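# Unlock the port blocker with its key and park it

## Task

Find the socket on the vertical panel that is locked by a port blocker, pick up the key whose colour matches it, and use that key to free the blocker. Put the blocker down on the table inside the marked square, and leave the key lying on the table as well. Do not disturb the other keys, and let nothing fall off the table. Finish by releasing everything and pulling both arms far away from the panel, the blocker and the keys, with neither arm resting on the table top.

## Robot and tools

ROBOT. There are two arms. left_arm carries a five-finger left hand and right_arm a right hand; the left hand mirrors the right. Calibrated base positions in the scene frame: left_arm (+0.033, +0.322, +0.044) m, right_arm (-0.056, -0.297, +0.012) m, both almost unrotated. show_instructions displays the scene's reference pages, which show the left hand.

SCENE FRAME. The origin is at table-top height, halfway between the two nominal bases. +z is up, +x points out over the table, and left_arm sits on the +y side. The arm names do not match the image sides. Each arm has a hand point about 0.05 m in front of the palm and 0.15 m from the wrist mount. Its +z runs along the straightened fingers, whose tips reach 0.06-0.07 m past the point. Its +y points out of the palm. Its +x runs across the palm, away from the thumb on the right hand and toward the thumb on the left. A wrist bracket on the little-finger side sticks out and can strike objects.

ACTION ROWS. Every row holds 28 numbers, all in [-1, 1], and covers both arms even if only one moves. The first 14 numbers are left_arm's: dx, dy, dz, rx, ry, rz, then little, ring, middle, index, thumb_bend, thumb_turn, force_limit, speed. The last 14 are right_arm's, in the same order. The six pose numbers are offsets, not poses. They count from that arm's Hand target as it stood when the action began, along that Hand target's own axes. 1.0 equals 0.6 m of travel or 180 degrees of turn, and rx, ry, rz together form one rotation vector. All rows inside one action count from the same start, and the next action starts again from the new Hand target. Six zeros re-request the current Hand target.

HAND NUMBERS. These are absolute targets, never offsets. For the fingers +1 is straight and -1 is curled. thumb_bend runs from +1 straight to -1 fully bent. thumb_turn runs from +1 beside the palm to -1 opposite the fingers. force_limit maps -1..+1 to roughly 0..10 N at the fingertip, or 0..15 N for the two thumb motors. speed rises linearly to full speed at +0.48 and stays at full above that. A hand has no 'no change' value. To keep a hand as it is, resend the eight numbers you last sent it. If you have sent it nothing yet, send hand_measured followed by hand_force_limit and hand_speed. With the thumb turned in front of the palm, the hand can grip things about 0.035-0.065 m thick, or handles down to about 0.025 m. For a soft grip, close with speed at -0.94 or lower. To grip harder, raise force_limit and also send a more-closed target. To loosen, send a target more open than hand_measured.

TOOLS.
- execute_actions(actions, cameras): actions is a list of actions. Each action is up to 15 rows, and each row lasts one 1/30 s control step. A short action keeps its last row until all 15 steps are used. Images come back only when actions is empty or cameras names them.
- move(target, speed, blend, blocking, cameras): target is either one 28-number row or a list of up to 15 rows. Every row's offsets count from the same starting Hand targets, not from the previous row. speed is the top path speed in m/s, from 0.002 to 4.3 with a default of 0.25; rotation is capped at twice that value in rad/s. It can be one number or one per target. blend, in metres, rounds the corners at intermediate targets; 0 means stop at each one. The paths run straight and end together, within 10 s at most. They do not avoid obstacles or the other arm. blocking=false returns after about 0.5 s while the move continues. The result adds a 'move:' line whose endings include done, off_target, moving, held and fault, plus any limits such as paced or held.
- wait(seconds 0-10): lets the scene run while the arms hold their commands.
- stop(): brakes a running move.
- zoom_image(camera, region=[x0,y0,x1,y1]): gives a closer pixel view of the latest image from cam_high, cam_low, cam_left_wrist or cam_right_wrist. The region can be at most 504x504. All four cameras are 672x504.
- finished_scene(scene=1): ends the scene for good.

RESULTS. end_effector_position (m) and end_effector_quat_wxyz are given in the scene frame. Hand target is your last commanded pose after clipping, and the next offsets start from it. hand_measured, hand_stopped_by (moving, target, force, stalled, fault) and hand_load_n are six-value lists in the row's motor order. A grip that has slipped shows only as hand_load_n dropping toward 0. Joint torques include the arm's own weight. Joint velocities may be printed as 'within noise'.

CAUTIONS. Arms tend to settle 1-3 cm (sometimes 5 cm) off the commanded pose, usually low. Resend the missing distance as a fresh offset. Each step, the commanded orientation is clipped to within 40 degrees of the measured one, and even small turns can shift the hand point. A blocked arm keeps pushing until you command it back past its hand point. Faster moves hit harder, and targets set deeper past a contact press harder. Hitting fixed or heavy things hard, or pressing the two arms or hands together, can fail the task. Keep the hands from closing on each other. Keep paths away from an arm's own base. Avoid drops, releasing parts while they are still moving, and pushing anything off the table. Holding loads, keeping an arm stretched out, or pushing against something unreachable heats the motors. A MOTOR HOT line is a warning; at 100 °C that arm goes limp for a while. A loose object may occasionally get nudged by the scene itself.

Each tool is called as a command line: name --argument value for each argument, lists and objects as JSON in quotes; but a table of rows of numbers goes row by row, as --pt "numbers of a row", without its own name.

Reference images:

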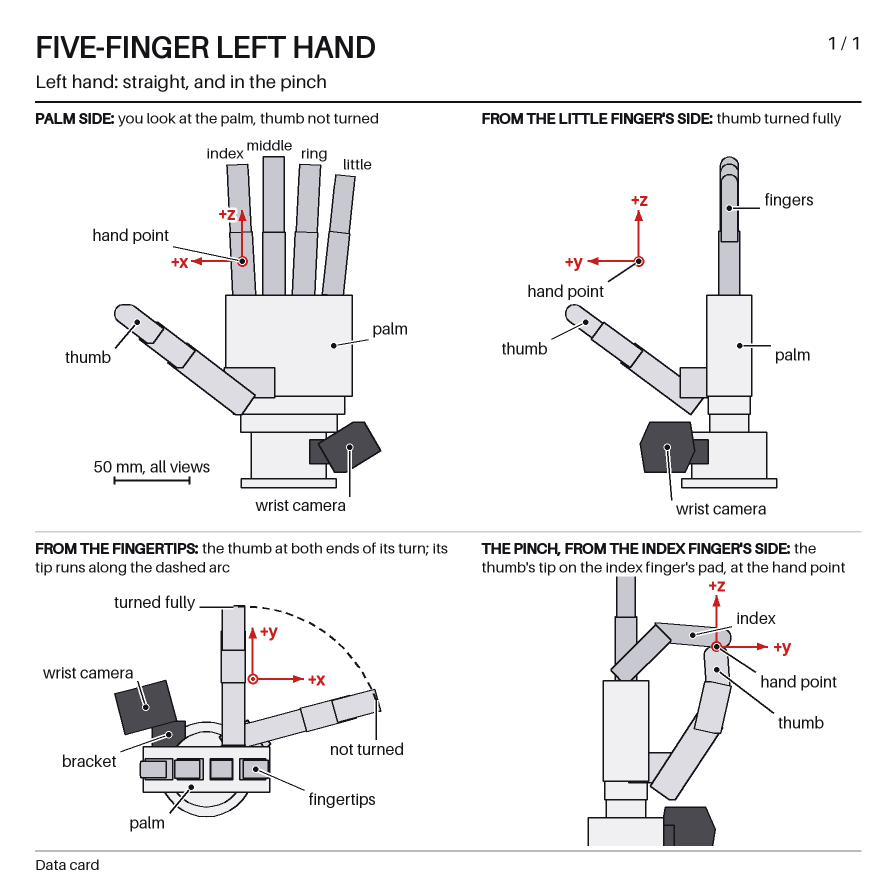

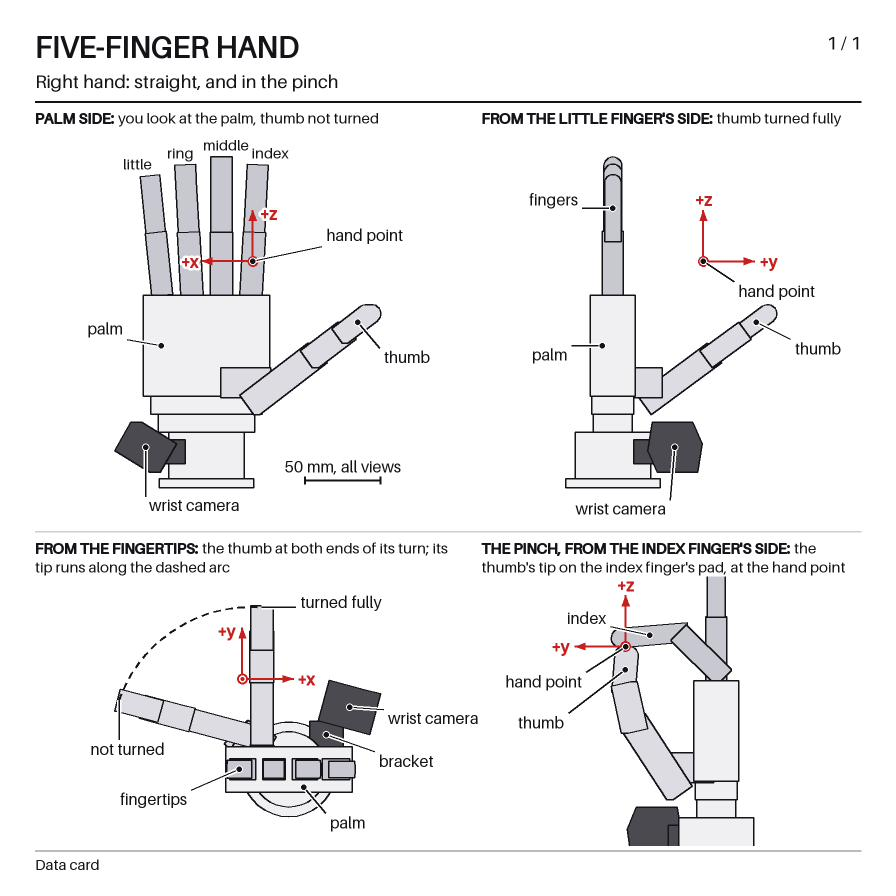

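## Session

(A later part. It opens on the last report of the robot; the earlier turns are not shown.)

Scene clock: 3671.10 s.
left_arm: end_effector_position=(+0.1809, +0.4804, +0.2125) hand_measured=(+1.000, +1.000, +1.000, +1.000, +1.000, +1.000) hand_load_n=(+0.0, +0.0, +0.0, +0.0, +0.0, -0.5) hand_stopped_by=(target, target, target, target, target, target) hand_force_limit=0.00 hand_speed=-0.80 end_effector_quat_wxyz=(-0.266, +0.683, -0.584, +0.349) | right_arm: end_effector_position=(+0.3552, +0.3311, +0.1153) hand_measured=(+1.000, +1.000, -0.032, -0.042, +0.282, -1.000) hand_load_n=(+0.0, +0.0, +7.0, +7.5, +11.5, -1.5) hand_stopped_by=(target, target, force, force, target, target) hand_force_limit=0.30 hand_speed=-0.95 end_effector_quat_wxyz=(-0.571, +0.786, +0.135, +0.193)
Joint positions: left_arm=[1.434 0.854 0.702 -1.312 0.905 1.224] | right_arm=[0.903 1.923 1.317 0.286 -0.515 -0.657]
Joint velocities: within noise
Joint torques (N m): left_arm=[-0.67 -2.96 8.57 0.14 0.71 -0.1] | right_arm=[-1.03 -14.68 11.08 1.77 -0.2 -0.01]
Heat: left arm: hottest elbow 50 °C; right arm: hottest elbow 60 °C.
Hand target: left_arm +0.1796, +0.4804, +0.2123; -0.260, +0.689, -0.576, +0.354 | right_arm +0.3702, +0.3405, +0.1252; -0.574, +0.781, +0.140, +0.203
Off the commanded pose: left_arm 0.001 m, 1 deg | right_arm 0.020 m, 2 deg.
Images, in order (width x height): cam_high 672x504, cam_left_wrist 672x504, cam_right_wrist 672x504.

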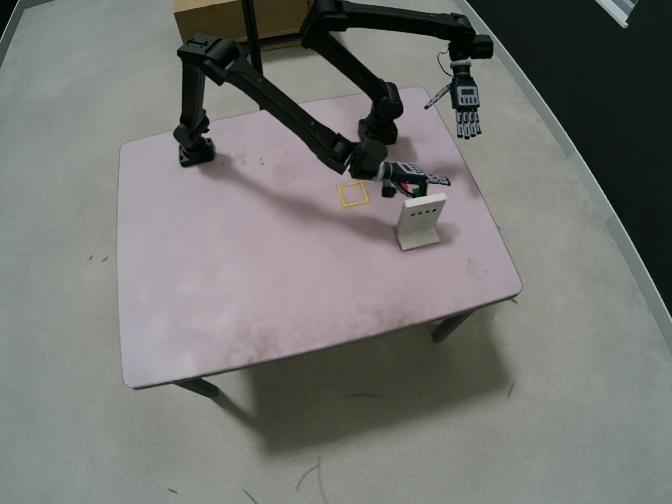

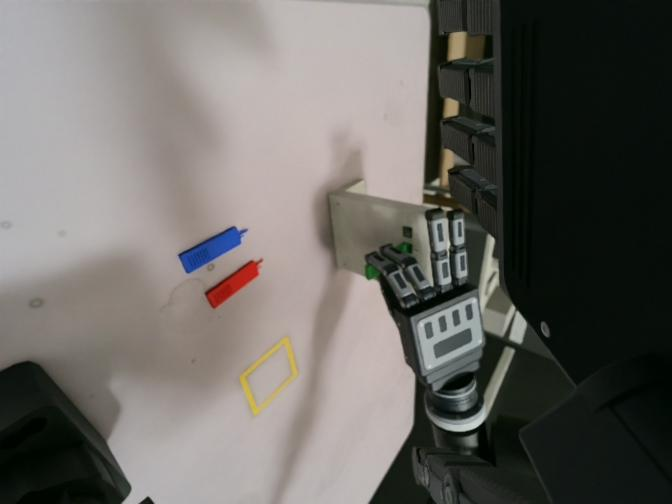

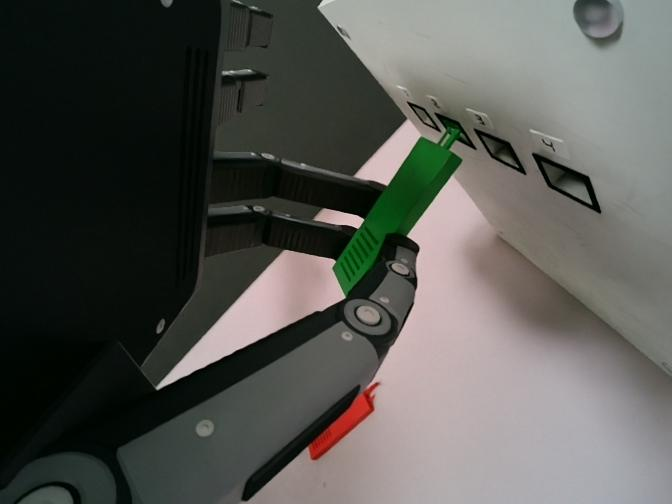

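move --pt "0 0 0 0 0 0 1 1 1 1 1 1 0.0 -0.8 -0.05 -0.0117 -0.0045 0 0 0 1 1 -0.4 -0.4 0.28 -1 0.3 -0.95" --pt "0 0 0 0 0 0 1 1 1 1 1 1 0.0 -0.8 -0.0333 -0.0555 -0.0178 0.0007 -0.0323 0.0857 1 1 -0.4 -0.4 0.28 -1 0.3 -0.95" --speed 0.06 --cameras '["cam_low","cam_left_wrist","cam_right_wrist"]'

zoom_image --camera "cam_right_wrist" --region '[400, 60, 500, 160]'

zoom_image --camera "cam_left_wrist" --region '[380, 220, 430, 260]'

zoom_image --camera "cam_low" --region '[280, 220, 320, 250]'

Scene clock: 3712.80 s.
left_arm: end_effector_position=(+0.1809, +0.4804, +0.2125) hand_measured=(+1.000, +1.000, +1.000, +1.000, +1.000, +1.000) hand_load_n=(+0.0, +0.0, +0.0, +0.0, +0.0, -0.5) hand_stopped_by=(target, target, target, target, target, target) hand_force_limit=0.00 hand_speed=-0.80 end_effector_quat_wxyz=(-0.266, +0.683, -0.584, +0.349) | right_arm: end_effector_position=(+0.3219, +0.3303, +0.1162) hand_measured=(+1.000, +1.000, -0.032, -0.042, +0.282, -1.000) hand_load_n=(-0.5, +0.0, +7.5, +7.0, +11.5, -2.0) hand_stopped_by=(target, target, force, force, target, target) hand_force_limit=0.30 hand_speed=-0.95 end_effector_quat_wxyz=(-0.575, +0.812, +0.065, +0.075)
Joint positions: left_arm=[1.434 0.854 0.702 -1.312 0.905 1.224] | right_arm=[0.901 1.917 1.352 0.155 -0.604 -0.45]
Joint torques (N m): left_arm=[-0.62 -3.02 8.59 0.14 0.7 -0.1] | right_arm=[-1.14 -16.91 11.29 1.73 -0.32 0.3]
Heat: left arm: hottest elbow 50 °C; right arm: hottest elbow 60 °C.
Hand target: left_arm +0.1796, +0.4804, +0.2123; -0.260, +0.689, -0.576, +0.354 | right_arm +0.3360, +0.3406, +0.1462; -0.589, +0.801, +0.063, +0.084
Off the commanded pose: left_arm 0.001 m, 1 deg | right_arm 0.035 m, 2 deg.
move: off_target (right_arm)
Images, in order (width x height): cam_low 672x504, cam_left_wrist 672x504, cam_right_wrist 672x504.

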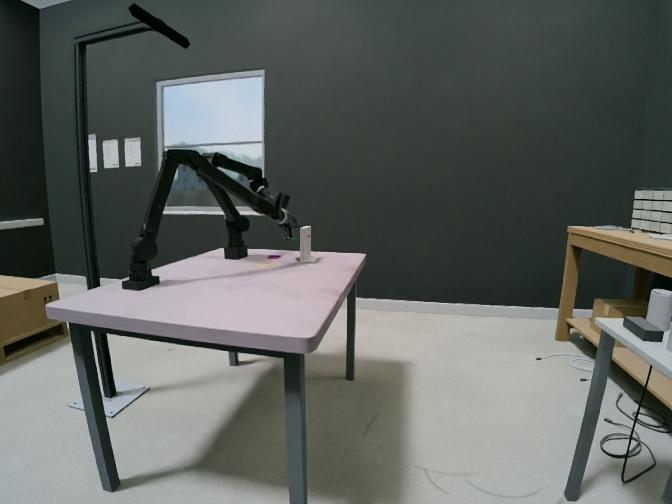

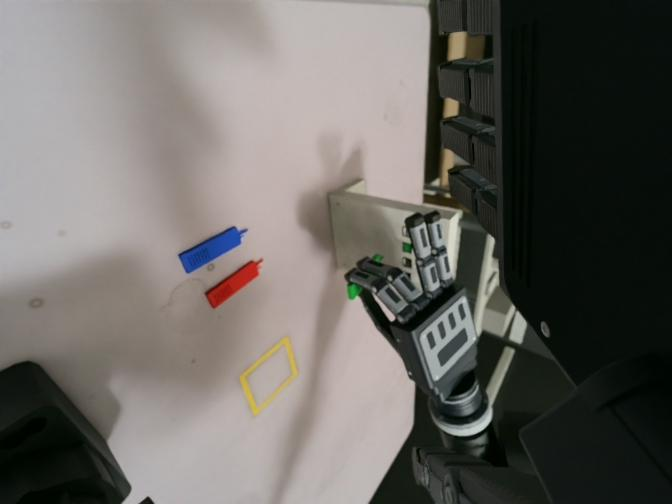

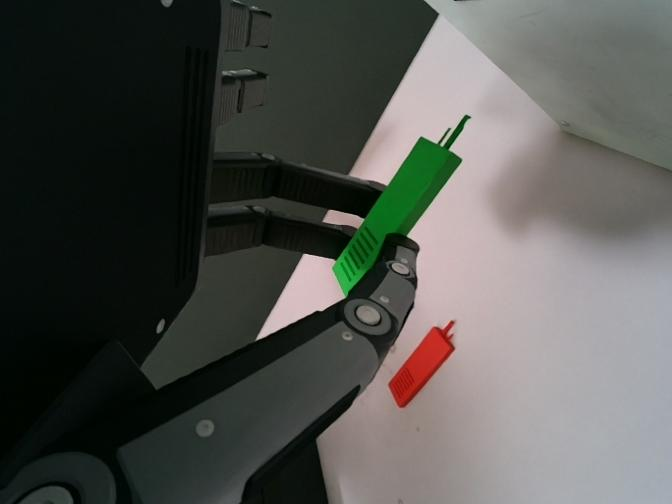

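Scaled by 5.040 from the camera's 672x504 image, which has a finer 960x720 frame.

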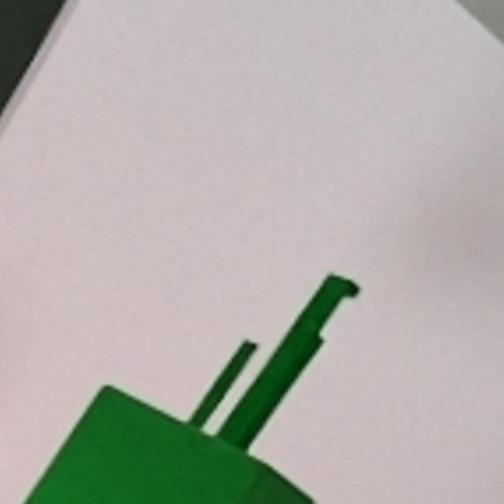

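Scaled by 10.080 from the camera's 672x504 image, which has a finer 960x720 frame.

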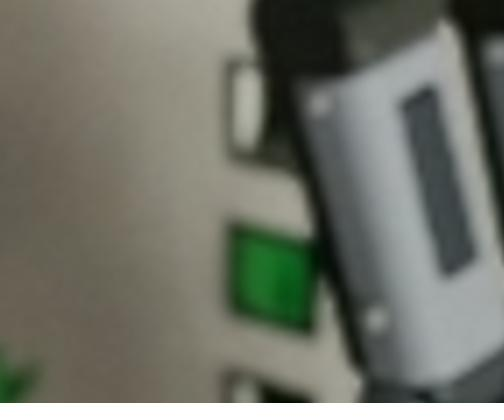

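Scaled by 12.600 from the camera's 672x504 image, which has a finer 960x720 frame.

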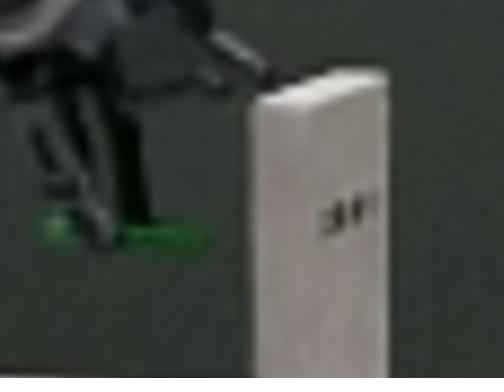

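zoom_image --camera "cam_left_wrist" --region '[398, 236, 418, 256]'

Scaled by 25.200 from the camera's 672x504 image, which has a finer 960x720 frame.

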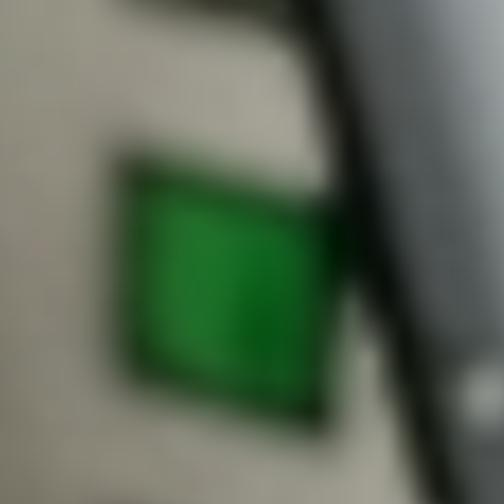

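move --pt "0 0 0 0 0 0 1 1 1 1 1 1 0.0 -0.8 -0.127 -0.0075 -0.124 0 0 0 1 1 -0.4 -0.4 0.28 -1 0.3 -0.95" --pt "0.127 -0.017 0.194 0 0 0 1 1 1 1 1 1 0.0 -0.8 -0.127 -0.0075 -0.124 0 0 0 1 1 -0.4 -0.4 0.28 -1 0.3 -0.95" --speed 0.12 --cameras '["cam_high","cam_left_wrist","cam_right_wrist"]'

Scene clock: 3816.70 s.
left_arm: end_effector_position=(+0.2833, +0.4051, +0.1650) hand_measured=(+1.000, +1.000, +1.000, +1.000, +1.000, +1.000) hand_load_n=(+0.0, +0.0, +0.0, +0.0, +0.0, -0.5) hand_stopped_by=(target, target, target, target, target, target) hand_force_limit=0.00 hand_speed=-0.80 end_effector_quat_wxyz=(-0.258, +0.690, -0.578, +0.352) | right_arm: end_effector_position=(+0.2600, +0.2682, +0.1507) hand_measured=(+1.000, +1.000, -0.032, -0.042, +0.282, -1.000) hand_load_n=(+0.0, +0.0, +7.5, +7.0, +11.5, -2.0) hand_stopped_by=(target, target, force, force, target, target) hand_force_limit=0.30 hand_speed=-0.95 end_effector_quat_wxyz=(-0.582, +0.806, +0.064, +0.084)
Joint positions: left_arm=[0.798 0.675 0.46 -0.664 0.636 0.382] | right_arm=[0.918 1.67 1.081 0.213 -0.58 -0.437]
Joint torques (N m): left_arm=[-2.14 -3.19 8.08 2.14 0.31 -0.17] | right_arm=[0.15 -13.33 7.16 2.95 -0.07 0.31]
Heat: left arm: hottest elbow 50 °C; right arm: hottest elbow 64 °C.
Hand target: left_arm +0.2840, +0.4022, +0.1629; -0.260, +0.689, -0.576, +0.354 | right_arm +0.2561, +0.2707, +0.1561; -0.589, +0.801, +0.063, +0.084
Off the commanded pose: left_arm 0.004 m, 0 deg | right_arm 0.007 m, 1 deg.
move: done
Images, in order (width x height): cam_high 672x504, cam_left_wrist 672x504, cam_right_wrist 672x504.

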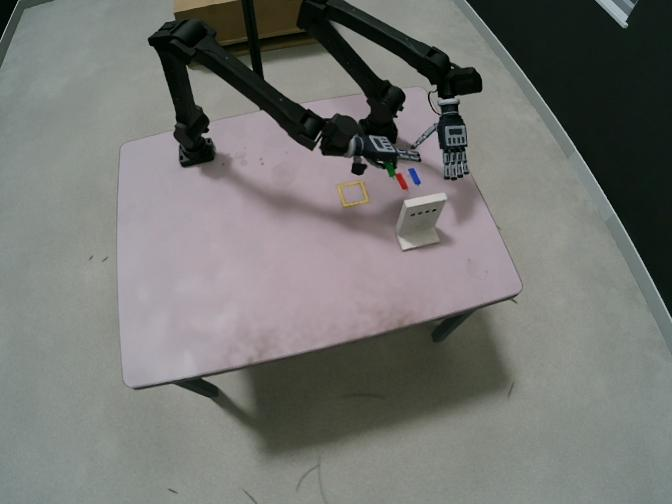

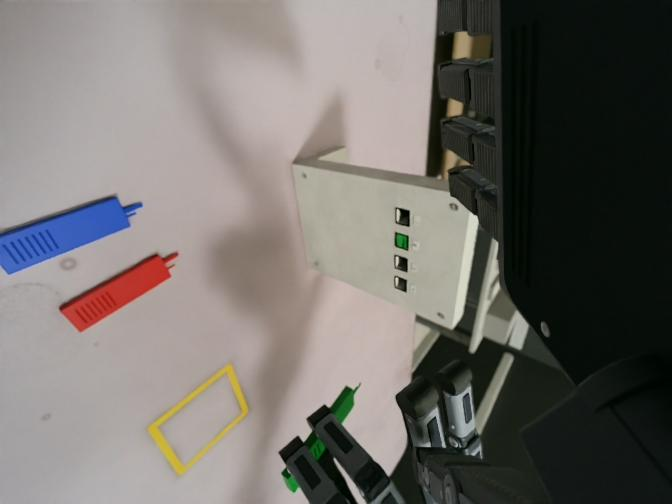

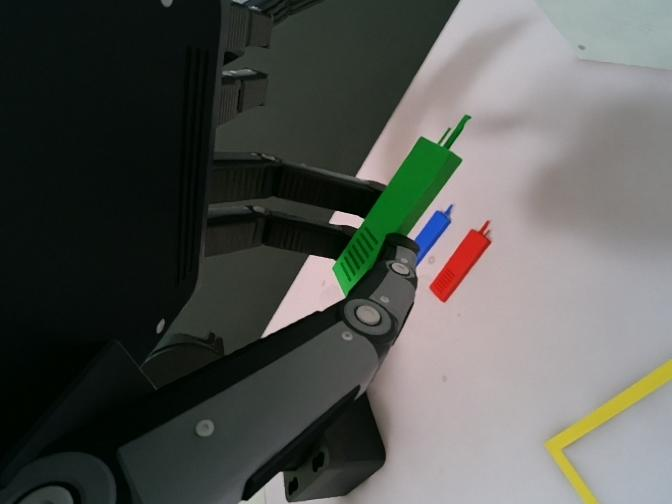

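zoom_image --camera "cam_left_wrist" --region '[386, 226, 416, 256]'

zoom_image --camera "cam_left_wrist" --region '[320, 370, 370, 430]'

Scaled by 16.800 from the camera's 672x504 image, which has a finer 960x720 frame.

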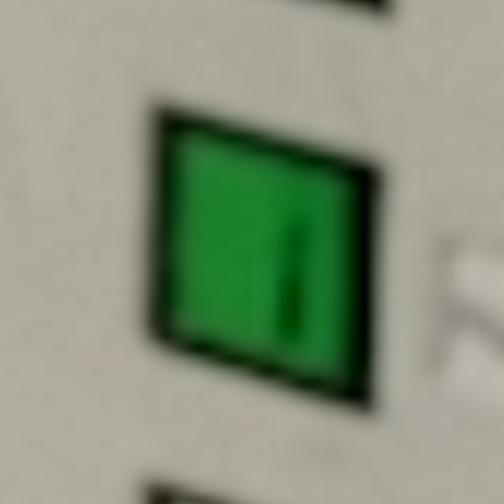

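Scaled by 8.400 from the camera's 672x504 image, which has a finer 960x720 frame.

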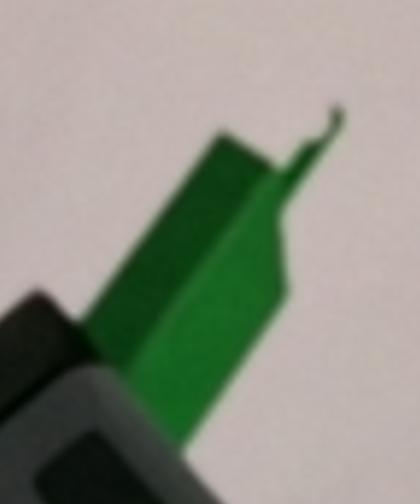

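zoom_image --camera "cam_left_wrist" --region '[343, 380, 368, 405]'

zoom_image --camera "cam_right_wrist" --region '[430, 105, 480, 155]'

zoom_image --camera "cam_right_wrist" --region '[470, 210, 500, 240]'

zoom_image --camera "cam_left_wrist" --region '[150, 235, 190, 285]'

Scaled by 20.160 from the camera's 672x504 image, which has a finer 960x720 frame.

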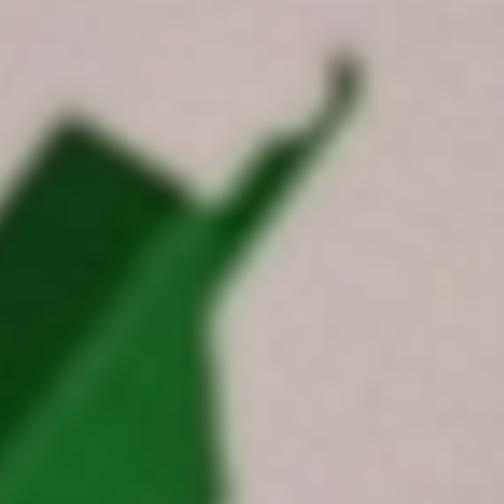

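Scaled by 10.080 from the camera's 672x504 image, which has a finer 960x720 frame.

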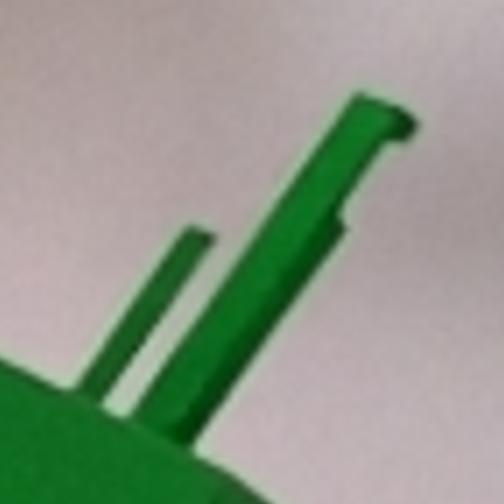

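Scaled by 16.800 from the camera's 672x504 image, which has a finer 960x720 frame.

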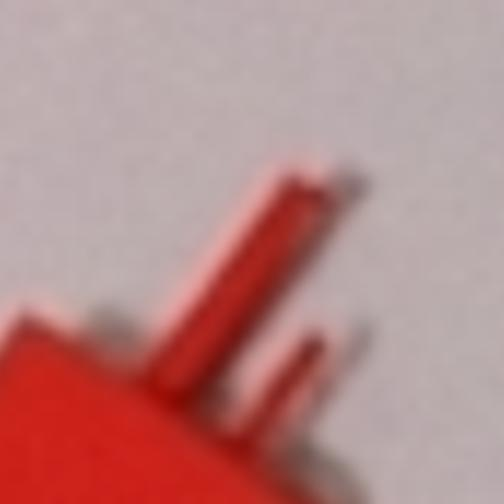

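Scaled by 10.080 from the camera's 672x504 image, which has a finer 960x720 frame.

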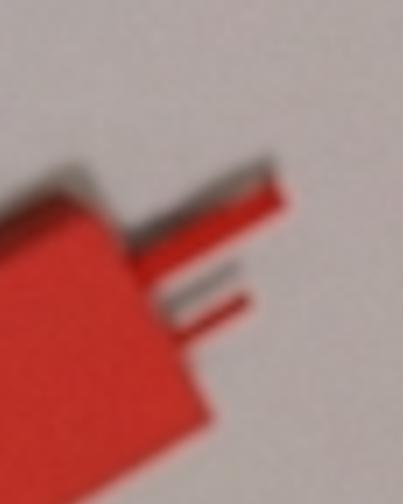

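move --pt "-0.127 0.017 -0.194 0 0 0 1 1 1 1 1 1 0.0 -0.8 0 0 0 0 0 0 1 1 -0.4 -0.4 0.28 -1 0.3 -0.95" --pt "-0.127 0.017 -0.194 0 0 0 1 1 1 1 1 1 0.0 -0.8 0.119 0.0067 0.123 0 0 0 1 1 -0.4 -0.4 0.28 -1 0.3 -0.95" --speed 0.12

Scene clock: 4021.57 s.
left_arm: end_effector_position=(+0.1797, +0.4660, +0.1973) hand_measured=(+1.000, +1.000, +1.000, +1.000, +1.000, +1.000) hand_load_n=(+0.0, +0.0, +0.0, +0.0, +0.0, +0.0) hand_stopped_by=(target, target, target, target, target, target) hand_force_limit=0.00 hand_speed=-0.80 end_effector_quat_wxyz=(-0.247, +0.694, -0.572, +0.362) | right_arm: end_effector_position=(+0.3176, +0.3300, +0.1339) hand_measured=(+1.000, +1.000, -0.032, -0.042, +0.282, -1.000) hand_load_n=(+0.0, +0.0, +7.5, +7.0, +11.5, -2.0) hand_stopped_by=(target, target, force, force, target, target) hand_force_limit=0.30 hand_speed=-0.95 end_effector_quat_wxyz=(-0.583, +0.806, +0.064, +0.079)
Joint positions: left_arm=[1.433 0.851 0.655 -1.309 0.905 1.205] | right_arm=[0.905 1.885 1.34 0.162 -0.598 -0.437]
Joint torques (N m): left_arm=[-0.56 -2.67 12.03 0.08 0.72 0.07] | right_arm=[-1.08 -14.62 11.38 1.69 -0.31 0.19]
Heat: left arm: hottest elbow 50 °C; right arm: hottest elbow 49 °C.
Hand target: left_arm +0.1797, +0.4805, +0.2123; -0.261, +0.689, -0.576, +0.354 | right_arm +0.3310, +0.3401, +0.1459; -0.589, +0.801, +0.063, +0.084
Off the commanded pose: left_arm 0.021 m, 2 deg | right_arm 0.021 m, 1 deg.
move: off_target (left_arm, right_arm)

move --target '[0,0,0,0,0,0,1,1,1,1,1,1,0.0,-0.8,0.0570,0.0106,0.0041,0,0,0,1,1,-0.4,-0.4,0.28,-1,0.3,-0.95]' --speed 0.05 --cameras '["cam_low","cam_left_wrist","cam_right_wrist"]'

zoom_image --camera "cam_right_wrist" --region '[440, 70, 520, 150]'

zoom_image --camera "cam_left_wrist" --region '[380, 220, 430, 270]'

zoom_image --camera "cam_low" --region '[280, 220, 320, 250]'

Scene clock: 4033.03 s.
left_arm: end_effector_position=(+0.1797, +0.4660, +0.1973) hand_measured=(+1.000, +1.000, +1.000, +1.000, +1.000, +1.000) hand_load_n=(+0.0, +0.0, +0.0, +0.0, +0.0, +0.0) hand_stopped_by=(target, target, target, target, target, target) hand_force_limit=0.00 hand_speed=-0.80 end_effector_quat_wxyz=(-0.247, +0.694, -0.572, +0.362) | right_arm: end_effector_position=(+0.3509, +0.3309, +0.1358) hand_measured=(+1.000, +1.000, -0.032, -0.042, +0.282, -1.000) hand_load_n=(+0.0, +0.0, +7.5, +7.0, +11.5, -2.0) hand_stopped_by=(target, target, force, force, target, target) hand_force_limit=0.30 hand_speed=-0.95 end_effector_quat_wxyz=(-0.584, +0.807, +0.056, +0.074)
Joint positions: left_arm=[1.433 0.851 0.655 -1.309 0.905 1.205] | right_arm=[0.863 1.935 1.425 0.117 -0.638 -0.437]
Joint torques (N m): left_arm=[-0.62 -2.55 12.12 0.08 0.71 0.07] | right_arm=[-0.97 -15.21 11.62 1.72 -0.29 -0.01]
Heat: left arm: hottest elbow 54 °C; right arm: hottest elbow 53 °C.
Hand target: left_arm +0.1797, +0.4805, +0.2123; -0.261, +0.689, -0.576, +0.354 | right_arm +0.3660, +0.3406, +0.1464; -0.589, +0.801, +0.063, +0.084
Off the commanded pose: left_arm 0.021 m, 2 deg | right_arm 0.021 m, 2 deg.
move: off_target (left_arm, right_arm)
Images, in order (width x height): cam_low 672x504, cam_left_wrist 672x504, cam_right_wrist 672x504.

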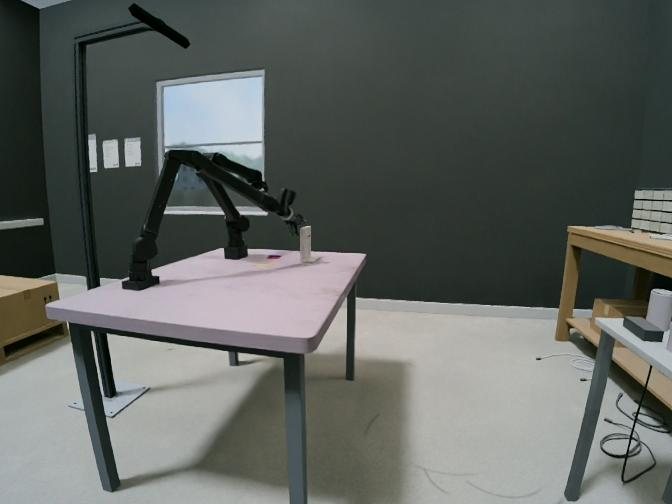

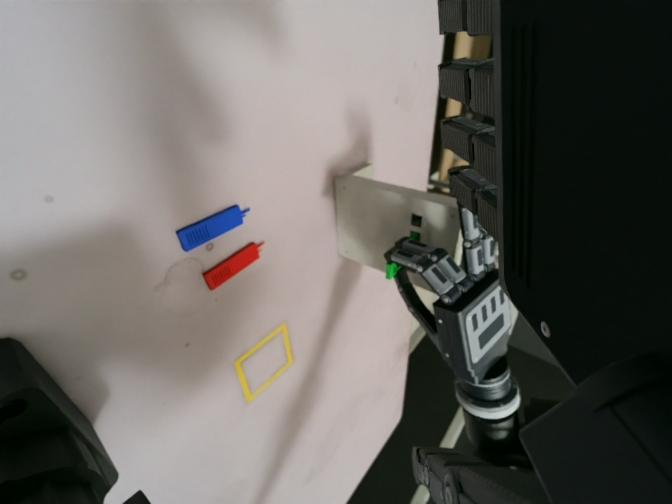

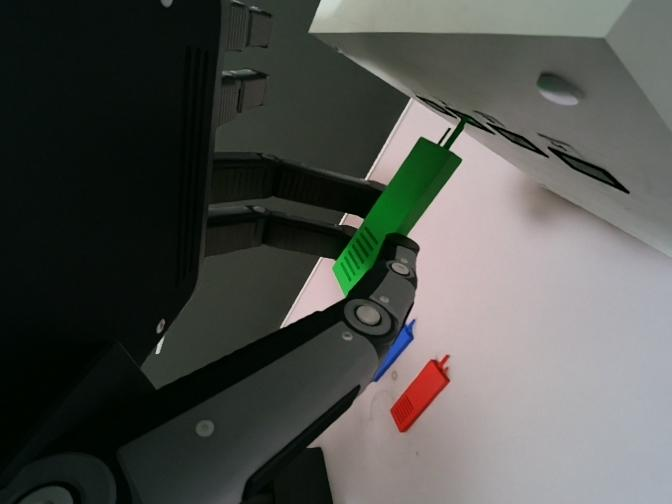

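Scaled by 6.300 from the camera's 672x504 image, which has a finer 960x720 frame.

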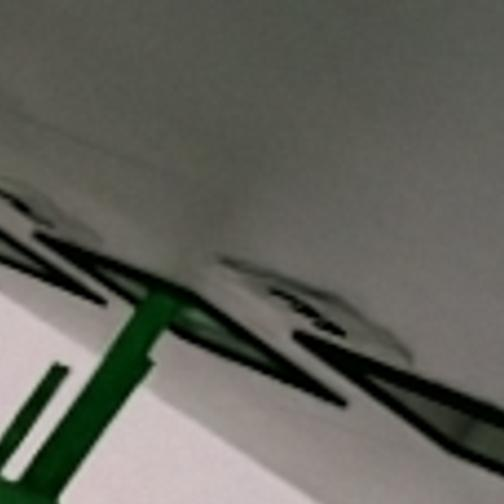

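Scaled by 10.080 from the camera's 672x504 image, which has a finer 960x720 frame.

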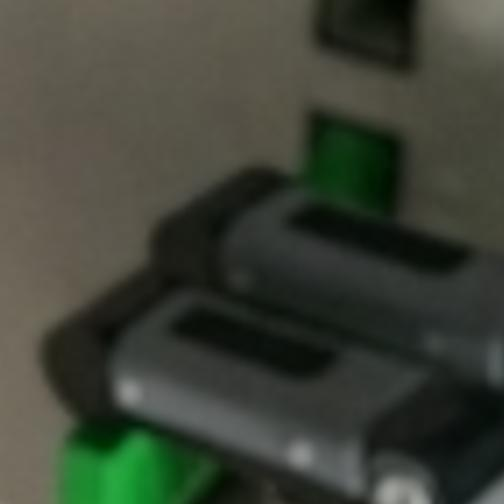

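Scaled by 12.600 from the camera's 672x504 image, which has a finer 960x720 frame.

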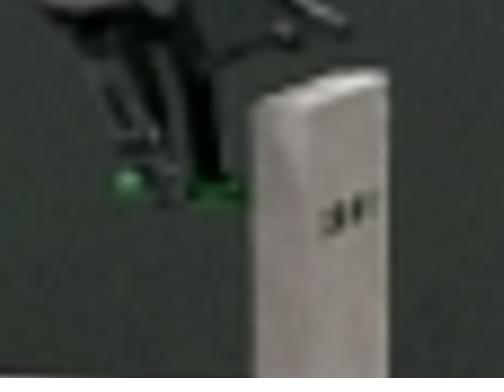

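move --pt "-0.023 -0.051 -0.037 0 0 0 1 1 1 1 1 1 0.0 -0.8 0 0 0 0 0 0 1 1 -0.4 -0.4 0.28 -1 0.3 -0.95" --pt "0 0 0 0 0 0 1 1 1 1 1 1 0.0 -0.8 0 0 0 0 0 0 1 1 -0.4 -0.4 0.28 -1 0.3 -0.95" --speed 0.08 --cameras '["cam_left_wrist","cam_right_wrist"]'

zoom_image --camera "cam_left_wrist" --region '[380, 220, 430, 270]'

zoom_image --camera "cam_right_wrist" --region '[450, 90, 500, 140]'

Scene clock: 4046.10 s.
left_arm: end_effector_position=(+0.1795, +0.4820, +0.2152) hand_measured=(+1.000, +1.000, +1.000, +1.000, +1.000, +1.000) hand_load_n=(-0.5, +0.0, +0.0, +0.0, +0.0, +0.0) hand_stopped_by=(target, target, target, target, target, target) hand_force_limit=0.00 hand_speed=-0.80 end_effector_quat_wxyz=(-0.257, +0.691, -0.575, +0.356) | right_arm: end_effector_position=(+0.3509, +0.3309, +0.1358) hand_measured=(+1.000, +1.000, -0.032, -0.042, +0.282, -1.000) hand_load_n=(+0.0, +0.0, +7.5, +7.5, +11.5, -2.0) hand_stopped_by=(target, target, force, force, target, target) hand_force_limit=0.30 hand_speed=-0.95 end_effector_quat_wxyz=(-0.584, +0.807, +0.056, +0.074)
Joint positions: left_arm=[1.445 0.877 0.718 -1.335 0.906 1.222] | right_arm=[0.863 1.935 1.425 0.117 -0.638 -0.437]
Joint torques (N m): left_arm=[-1.44 -4.6 7.31 0.91 0.68 -0.06] | right_arm=[-0.97 -15.15 11.63 1.7 -0.29 -0.01]
Heat: left arm: hottest elbow 57 °C; right arm: hottest elbow 56 °C.
Hand target: left_arm +0.1796, +0.4805, +0.2122; -0.260, +0.689, -0.576, +0.354 | right_arm +0.3660, +0.3406, +0.1464; -0.589, +0.801, +0.063, +0.084
Off the commanded pose: left_arm 0.003 m, 1 deg | right_arm 0.021 m, 2 deg.
move: off_target (right_arm)
Images, in order (width x height): cam_left_wrist 672x504, cam_right_wrist 672x504.

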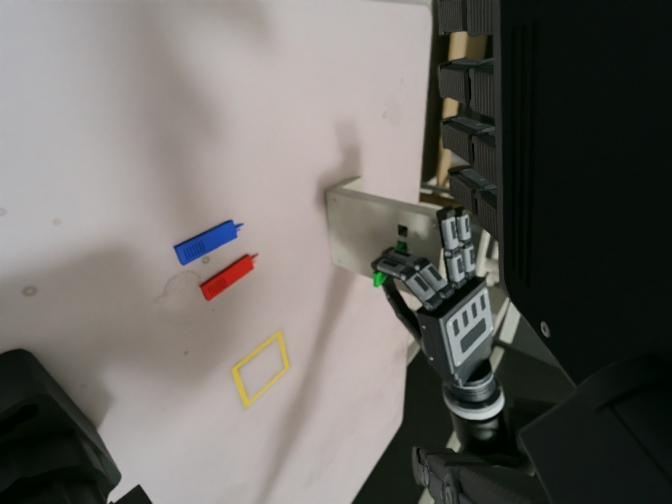

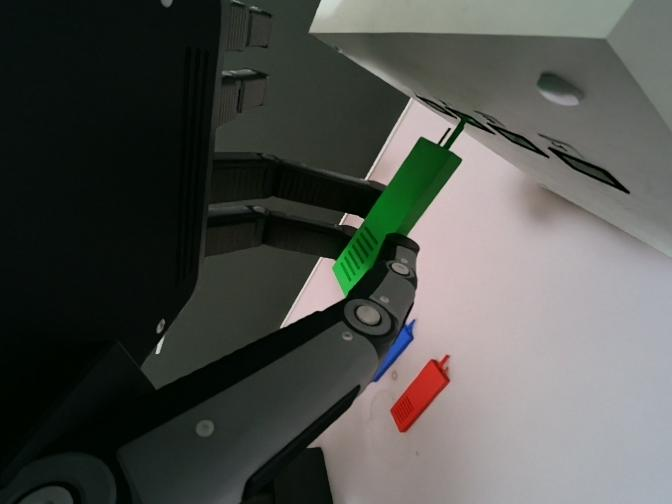

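Scaled by 10.080 from the camera's 672x504 image, which has a finer 960x720 frame.

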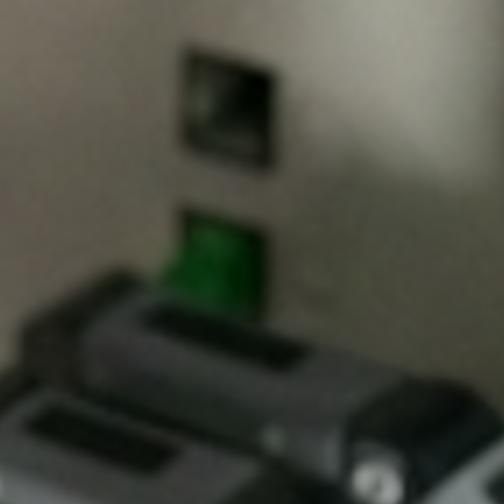

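Scaled by 10.080 from the camera's 672x504 image, which has a finer 960x720 frame.

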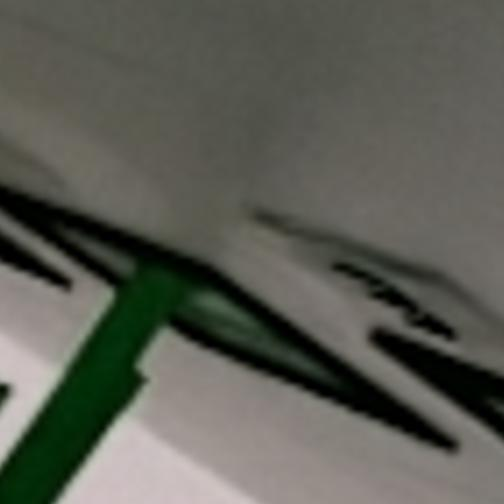

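zoom_image --camera "cam_left_wrist" --region '[392, 236, 412, 256]'

Scaled by 25.200 from the camera's 672x504 image, which has a finer 960x720 frame.

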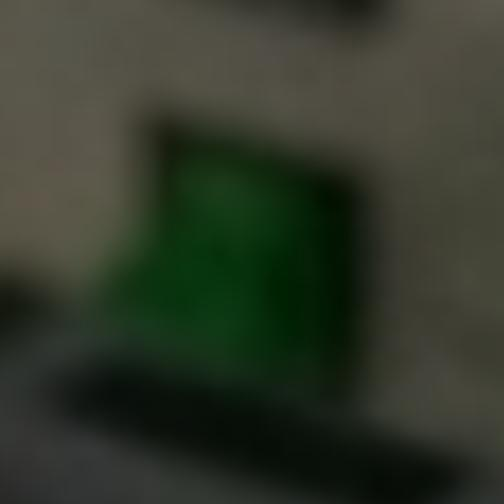

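move --pt "0 0 0 0 0 0 1 1 1 1 1 1 0.0 -0.8 -0.0570 -0.0117 -0.0035 0 0 0 1 1 -0.4 -0.4 0.28 -1 0.3 -0.95" --pt "0 0 0 0 0 0 1 1 1 1 1 1 0.0 -0.8 -0.003 0.0022 -0.0015 0 0 0 1 1 -0.4 -0.4 0.28 -1 0.3 -0.95" --speed 0.06 --cameras '["cam_left_wrist","cam_right_wrist"]'

zoom_image --camera "cam_right_wrist" --region '[440, 80, 500, 140]'

zoom_image --camera "cam_left_wrist" --region '[392, 236, 412, 256]'

Scene clock: 4168.70 s.
left_arm: end_effector_position=(+0.1795, +0.4820, +0.2152) hand_measured=(+1.000, +1.000, +1.000, +1.000, +1.000, +1.000) hand_load_n=(+0.0, +0.0, +0.0, +0.0, +0.0, +0.0) hand_stopped_by=(target, target, target, target, target, target) hand_force_limit=0.00 hand_speed=-0.80 end_effector_quat_wxyz=(-0.257, +0.691, -0.575, +0.356) | right_arm: end_effector_position=(+0.3509, +0.3285, +0.1335) hand_measured=(+1.000, +1.000, -0.032, -0.042, +0.282, -1.000) hand_load_n=(+0.0, +0.0, +7.5, +7.0, +11.5, -2.0) hand_stopped_by=(target, target, force, force, target, target) hand_force_limit=0.30 hand_speed=-0.95 end_effector_quat_wxyz=(-0.584, +0.807, +0.055, +0.074)
Joint positions: left_arm=[1.445 0.876 0.718 -1.335 0.906 1.222] | right_arm=[0.861 1.933 1.416 0.123 -0.639 -0.437]
Joint torques (N m): left_arm=[-1.61 -4.78 7.31 0.99 0.69 -0.06] | right_arm=[-0.62 -15.33 11.52 1.73 -0.24 0]
Heat: left arm: hottest elbow 49 °C; right arm: hottest elbow 64 °C.
Hand target: left_arm +0.1796, +0.4805, +0.2123; -0.260, +0.689, -0.576, +0.354 | right_arm +0.3645, +0.3394, +0.1451; -0.589, +0.801, +0.063, +0.085
Off the commanded pose: left_arm 0.003 m, 1 deg | right_arm 0.021 m, 2 deg.
move: off_target (right_arm)
Images, in order (width x height): cam_left_wrist 672x504, cam_right_wrist 672x504.

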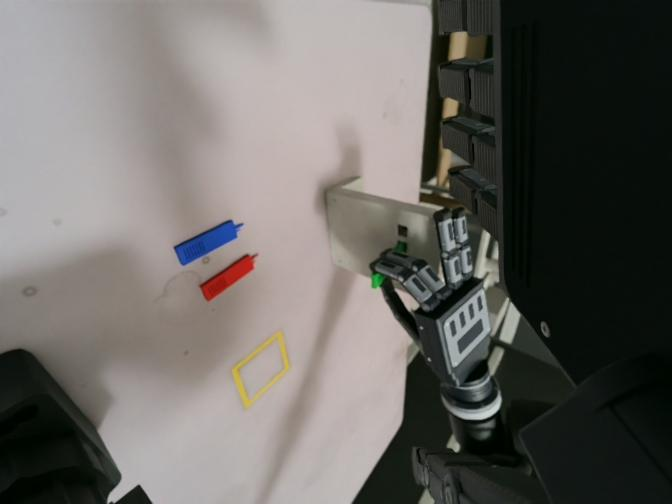

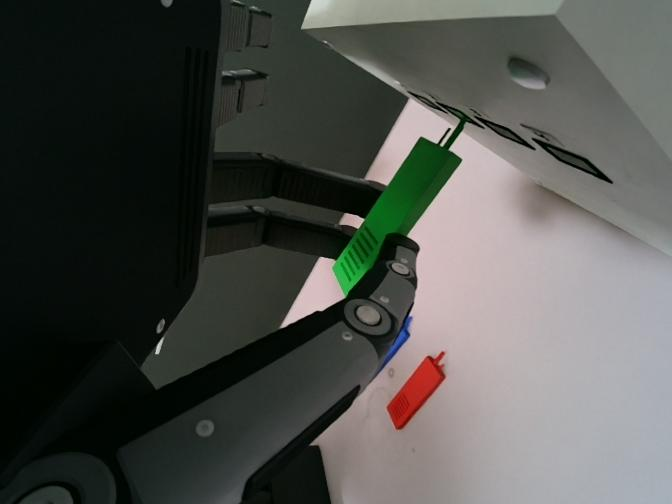

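Scaled by 8.400 from the camera's 672x504 image, which has a finer 960x720 frame.

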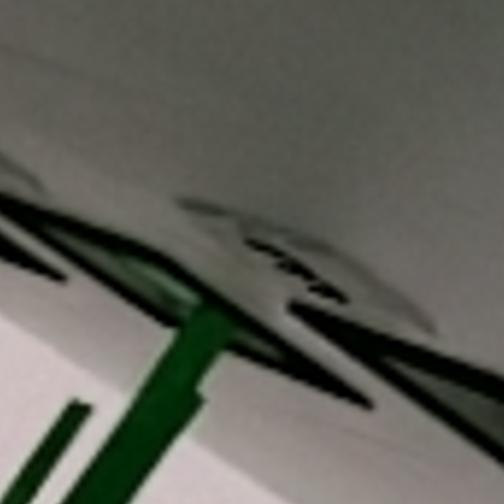

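Scaled by 25.200 from the camera's 672x504 image, which has a finer 960x720 frame.

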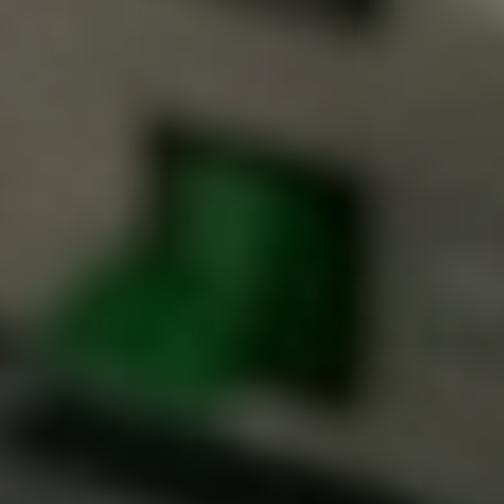

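move --pt "0 0 0 0 0 0 1 1 1 1 1 1 0.0 -0.8 -0.0570 -0.0117 -0.0035 0 0 0 1 1 -0.4 -0.4 0.28 -1 0.3 -0.95" --pt "0 0 0 0 0 0 1 1 1 1 1 1 0.0 -0.8 0.0024 -0.0008 0.0010 0 0 0 1 1 -0.4 -0.4 0.28 -1 0.3 -0.95" --speed 0.06 --cameras '["cam_left_wrist","cam_right_wrist","cam_low"]'

zoom_image --camera "cam_right_wrist" --region '[440, 80, 500, 140]'

zoom_image --camera "cam_left_wrist" --region '[370, 226, 420, 276]'

zoom_image --camera "cam_low" --region '[285, 225, 315, 245]'

Scene clock: 4261.10 s.
left_arm: end_effector_position=(+0.1795, +0.4820, +0.2152) hand_measured=(+1.000, +1.000, +1.000, +1.000, +1.000, +1.000) hand_load_n=(+0.0, +0.0, +0.0, +0.0, +0.0, -0.5) hand_stopped_by=(target, target, target, target, target, target) hand_force_limit=0.00 hand_speed=-0.80 end_effector_quat_wxyz=(-0.257, +0.691, -0.575, +0.356) | right_arm: end_effector_position=(+0.3514, +0.3299, +0.1353) hand_measured=(+1.000, +1.000, -0.032, -0.042, +0.282, -1.000) hand_load_n=(-0.5, +0.0, +7.5, +7.0, +11.5, -2.0) hand_stopped_by=(target, target, force, force, target, target) hand_force_limit=0.30 hand_speed=-0.95 end_effector_quat_wxyz=(-0.584, +0.806, +0.056, +0.073)
Joint positions: left_arm=[1.445 0.876 0.718 -1.335 0.906 1.222] | right_arm=[0.861 1.935 1.423 0.119 -0.641 -0.437]
Joint torques (N m): left_arm=[-1.61 -4.6 7.34 0.98 0.68 -0.06] | right_arm=[-0.85 -15.27 11.58 1.69 -0.17 -0.01]
Heat: left arm: hottest elbow 48 °C; right arm: hottest elbow 59 °C.
Hand target: left_arm +0.1796, +0.4805, +0.2123; -0.260, +0.689, -0.576, +0.354 | right_arm +0.3658, +0.3400, +0.1456; -0.589, +0.801, +0.063, +0.084
Off the commanded pose: left_arm 0.003 m, 1 deg | right_arm 0.021 m, 2 deg.
move: off_target (right_arm)
Images, in order (width x height): cam_low 672x504, cam_left_wrist 672x504, cam_right_wrist 672x504.

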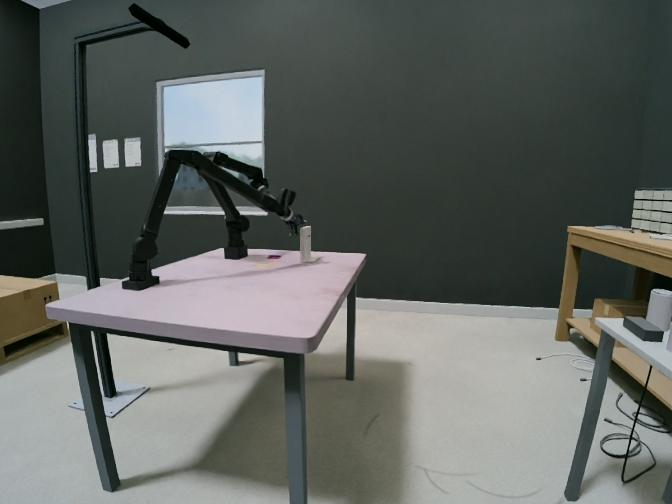

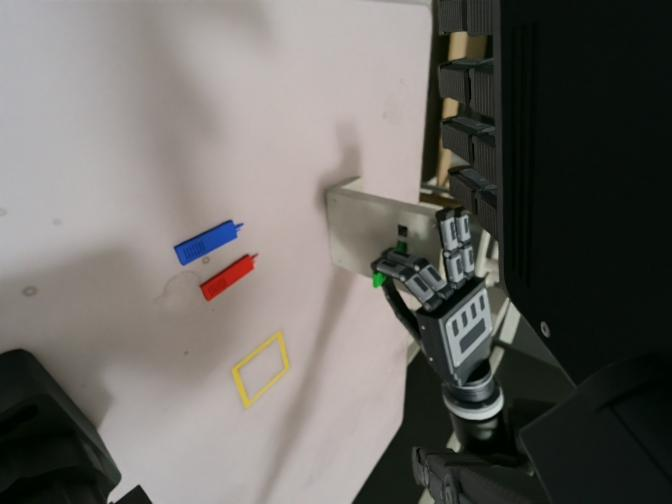

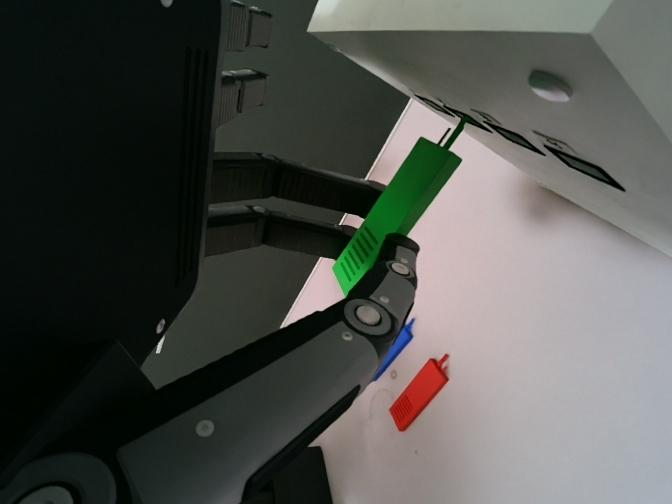

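Scaled by 8.400 from the camera's 672x504 image, which has a finer 960x720 frame.

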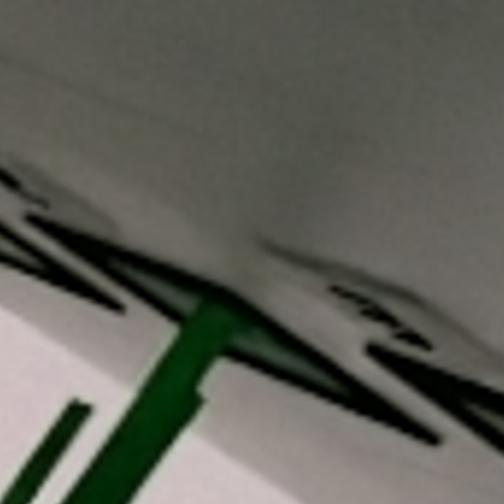

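Scaled by 10.080 from the camera's 672x504 image, which has a finer 960x720 frame.

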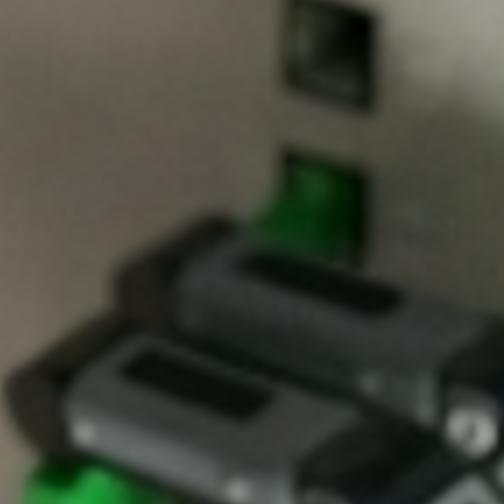

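Scaled by 16.800 from the camera's 672x504 image, which has a finer 960x720 frame.

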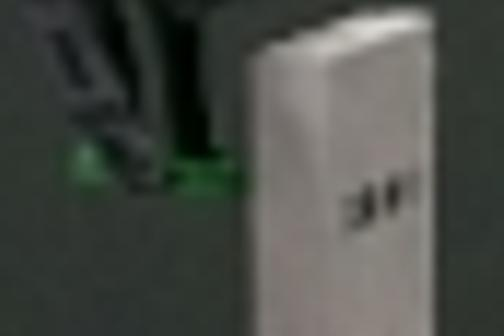

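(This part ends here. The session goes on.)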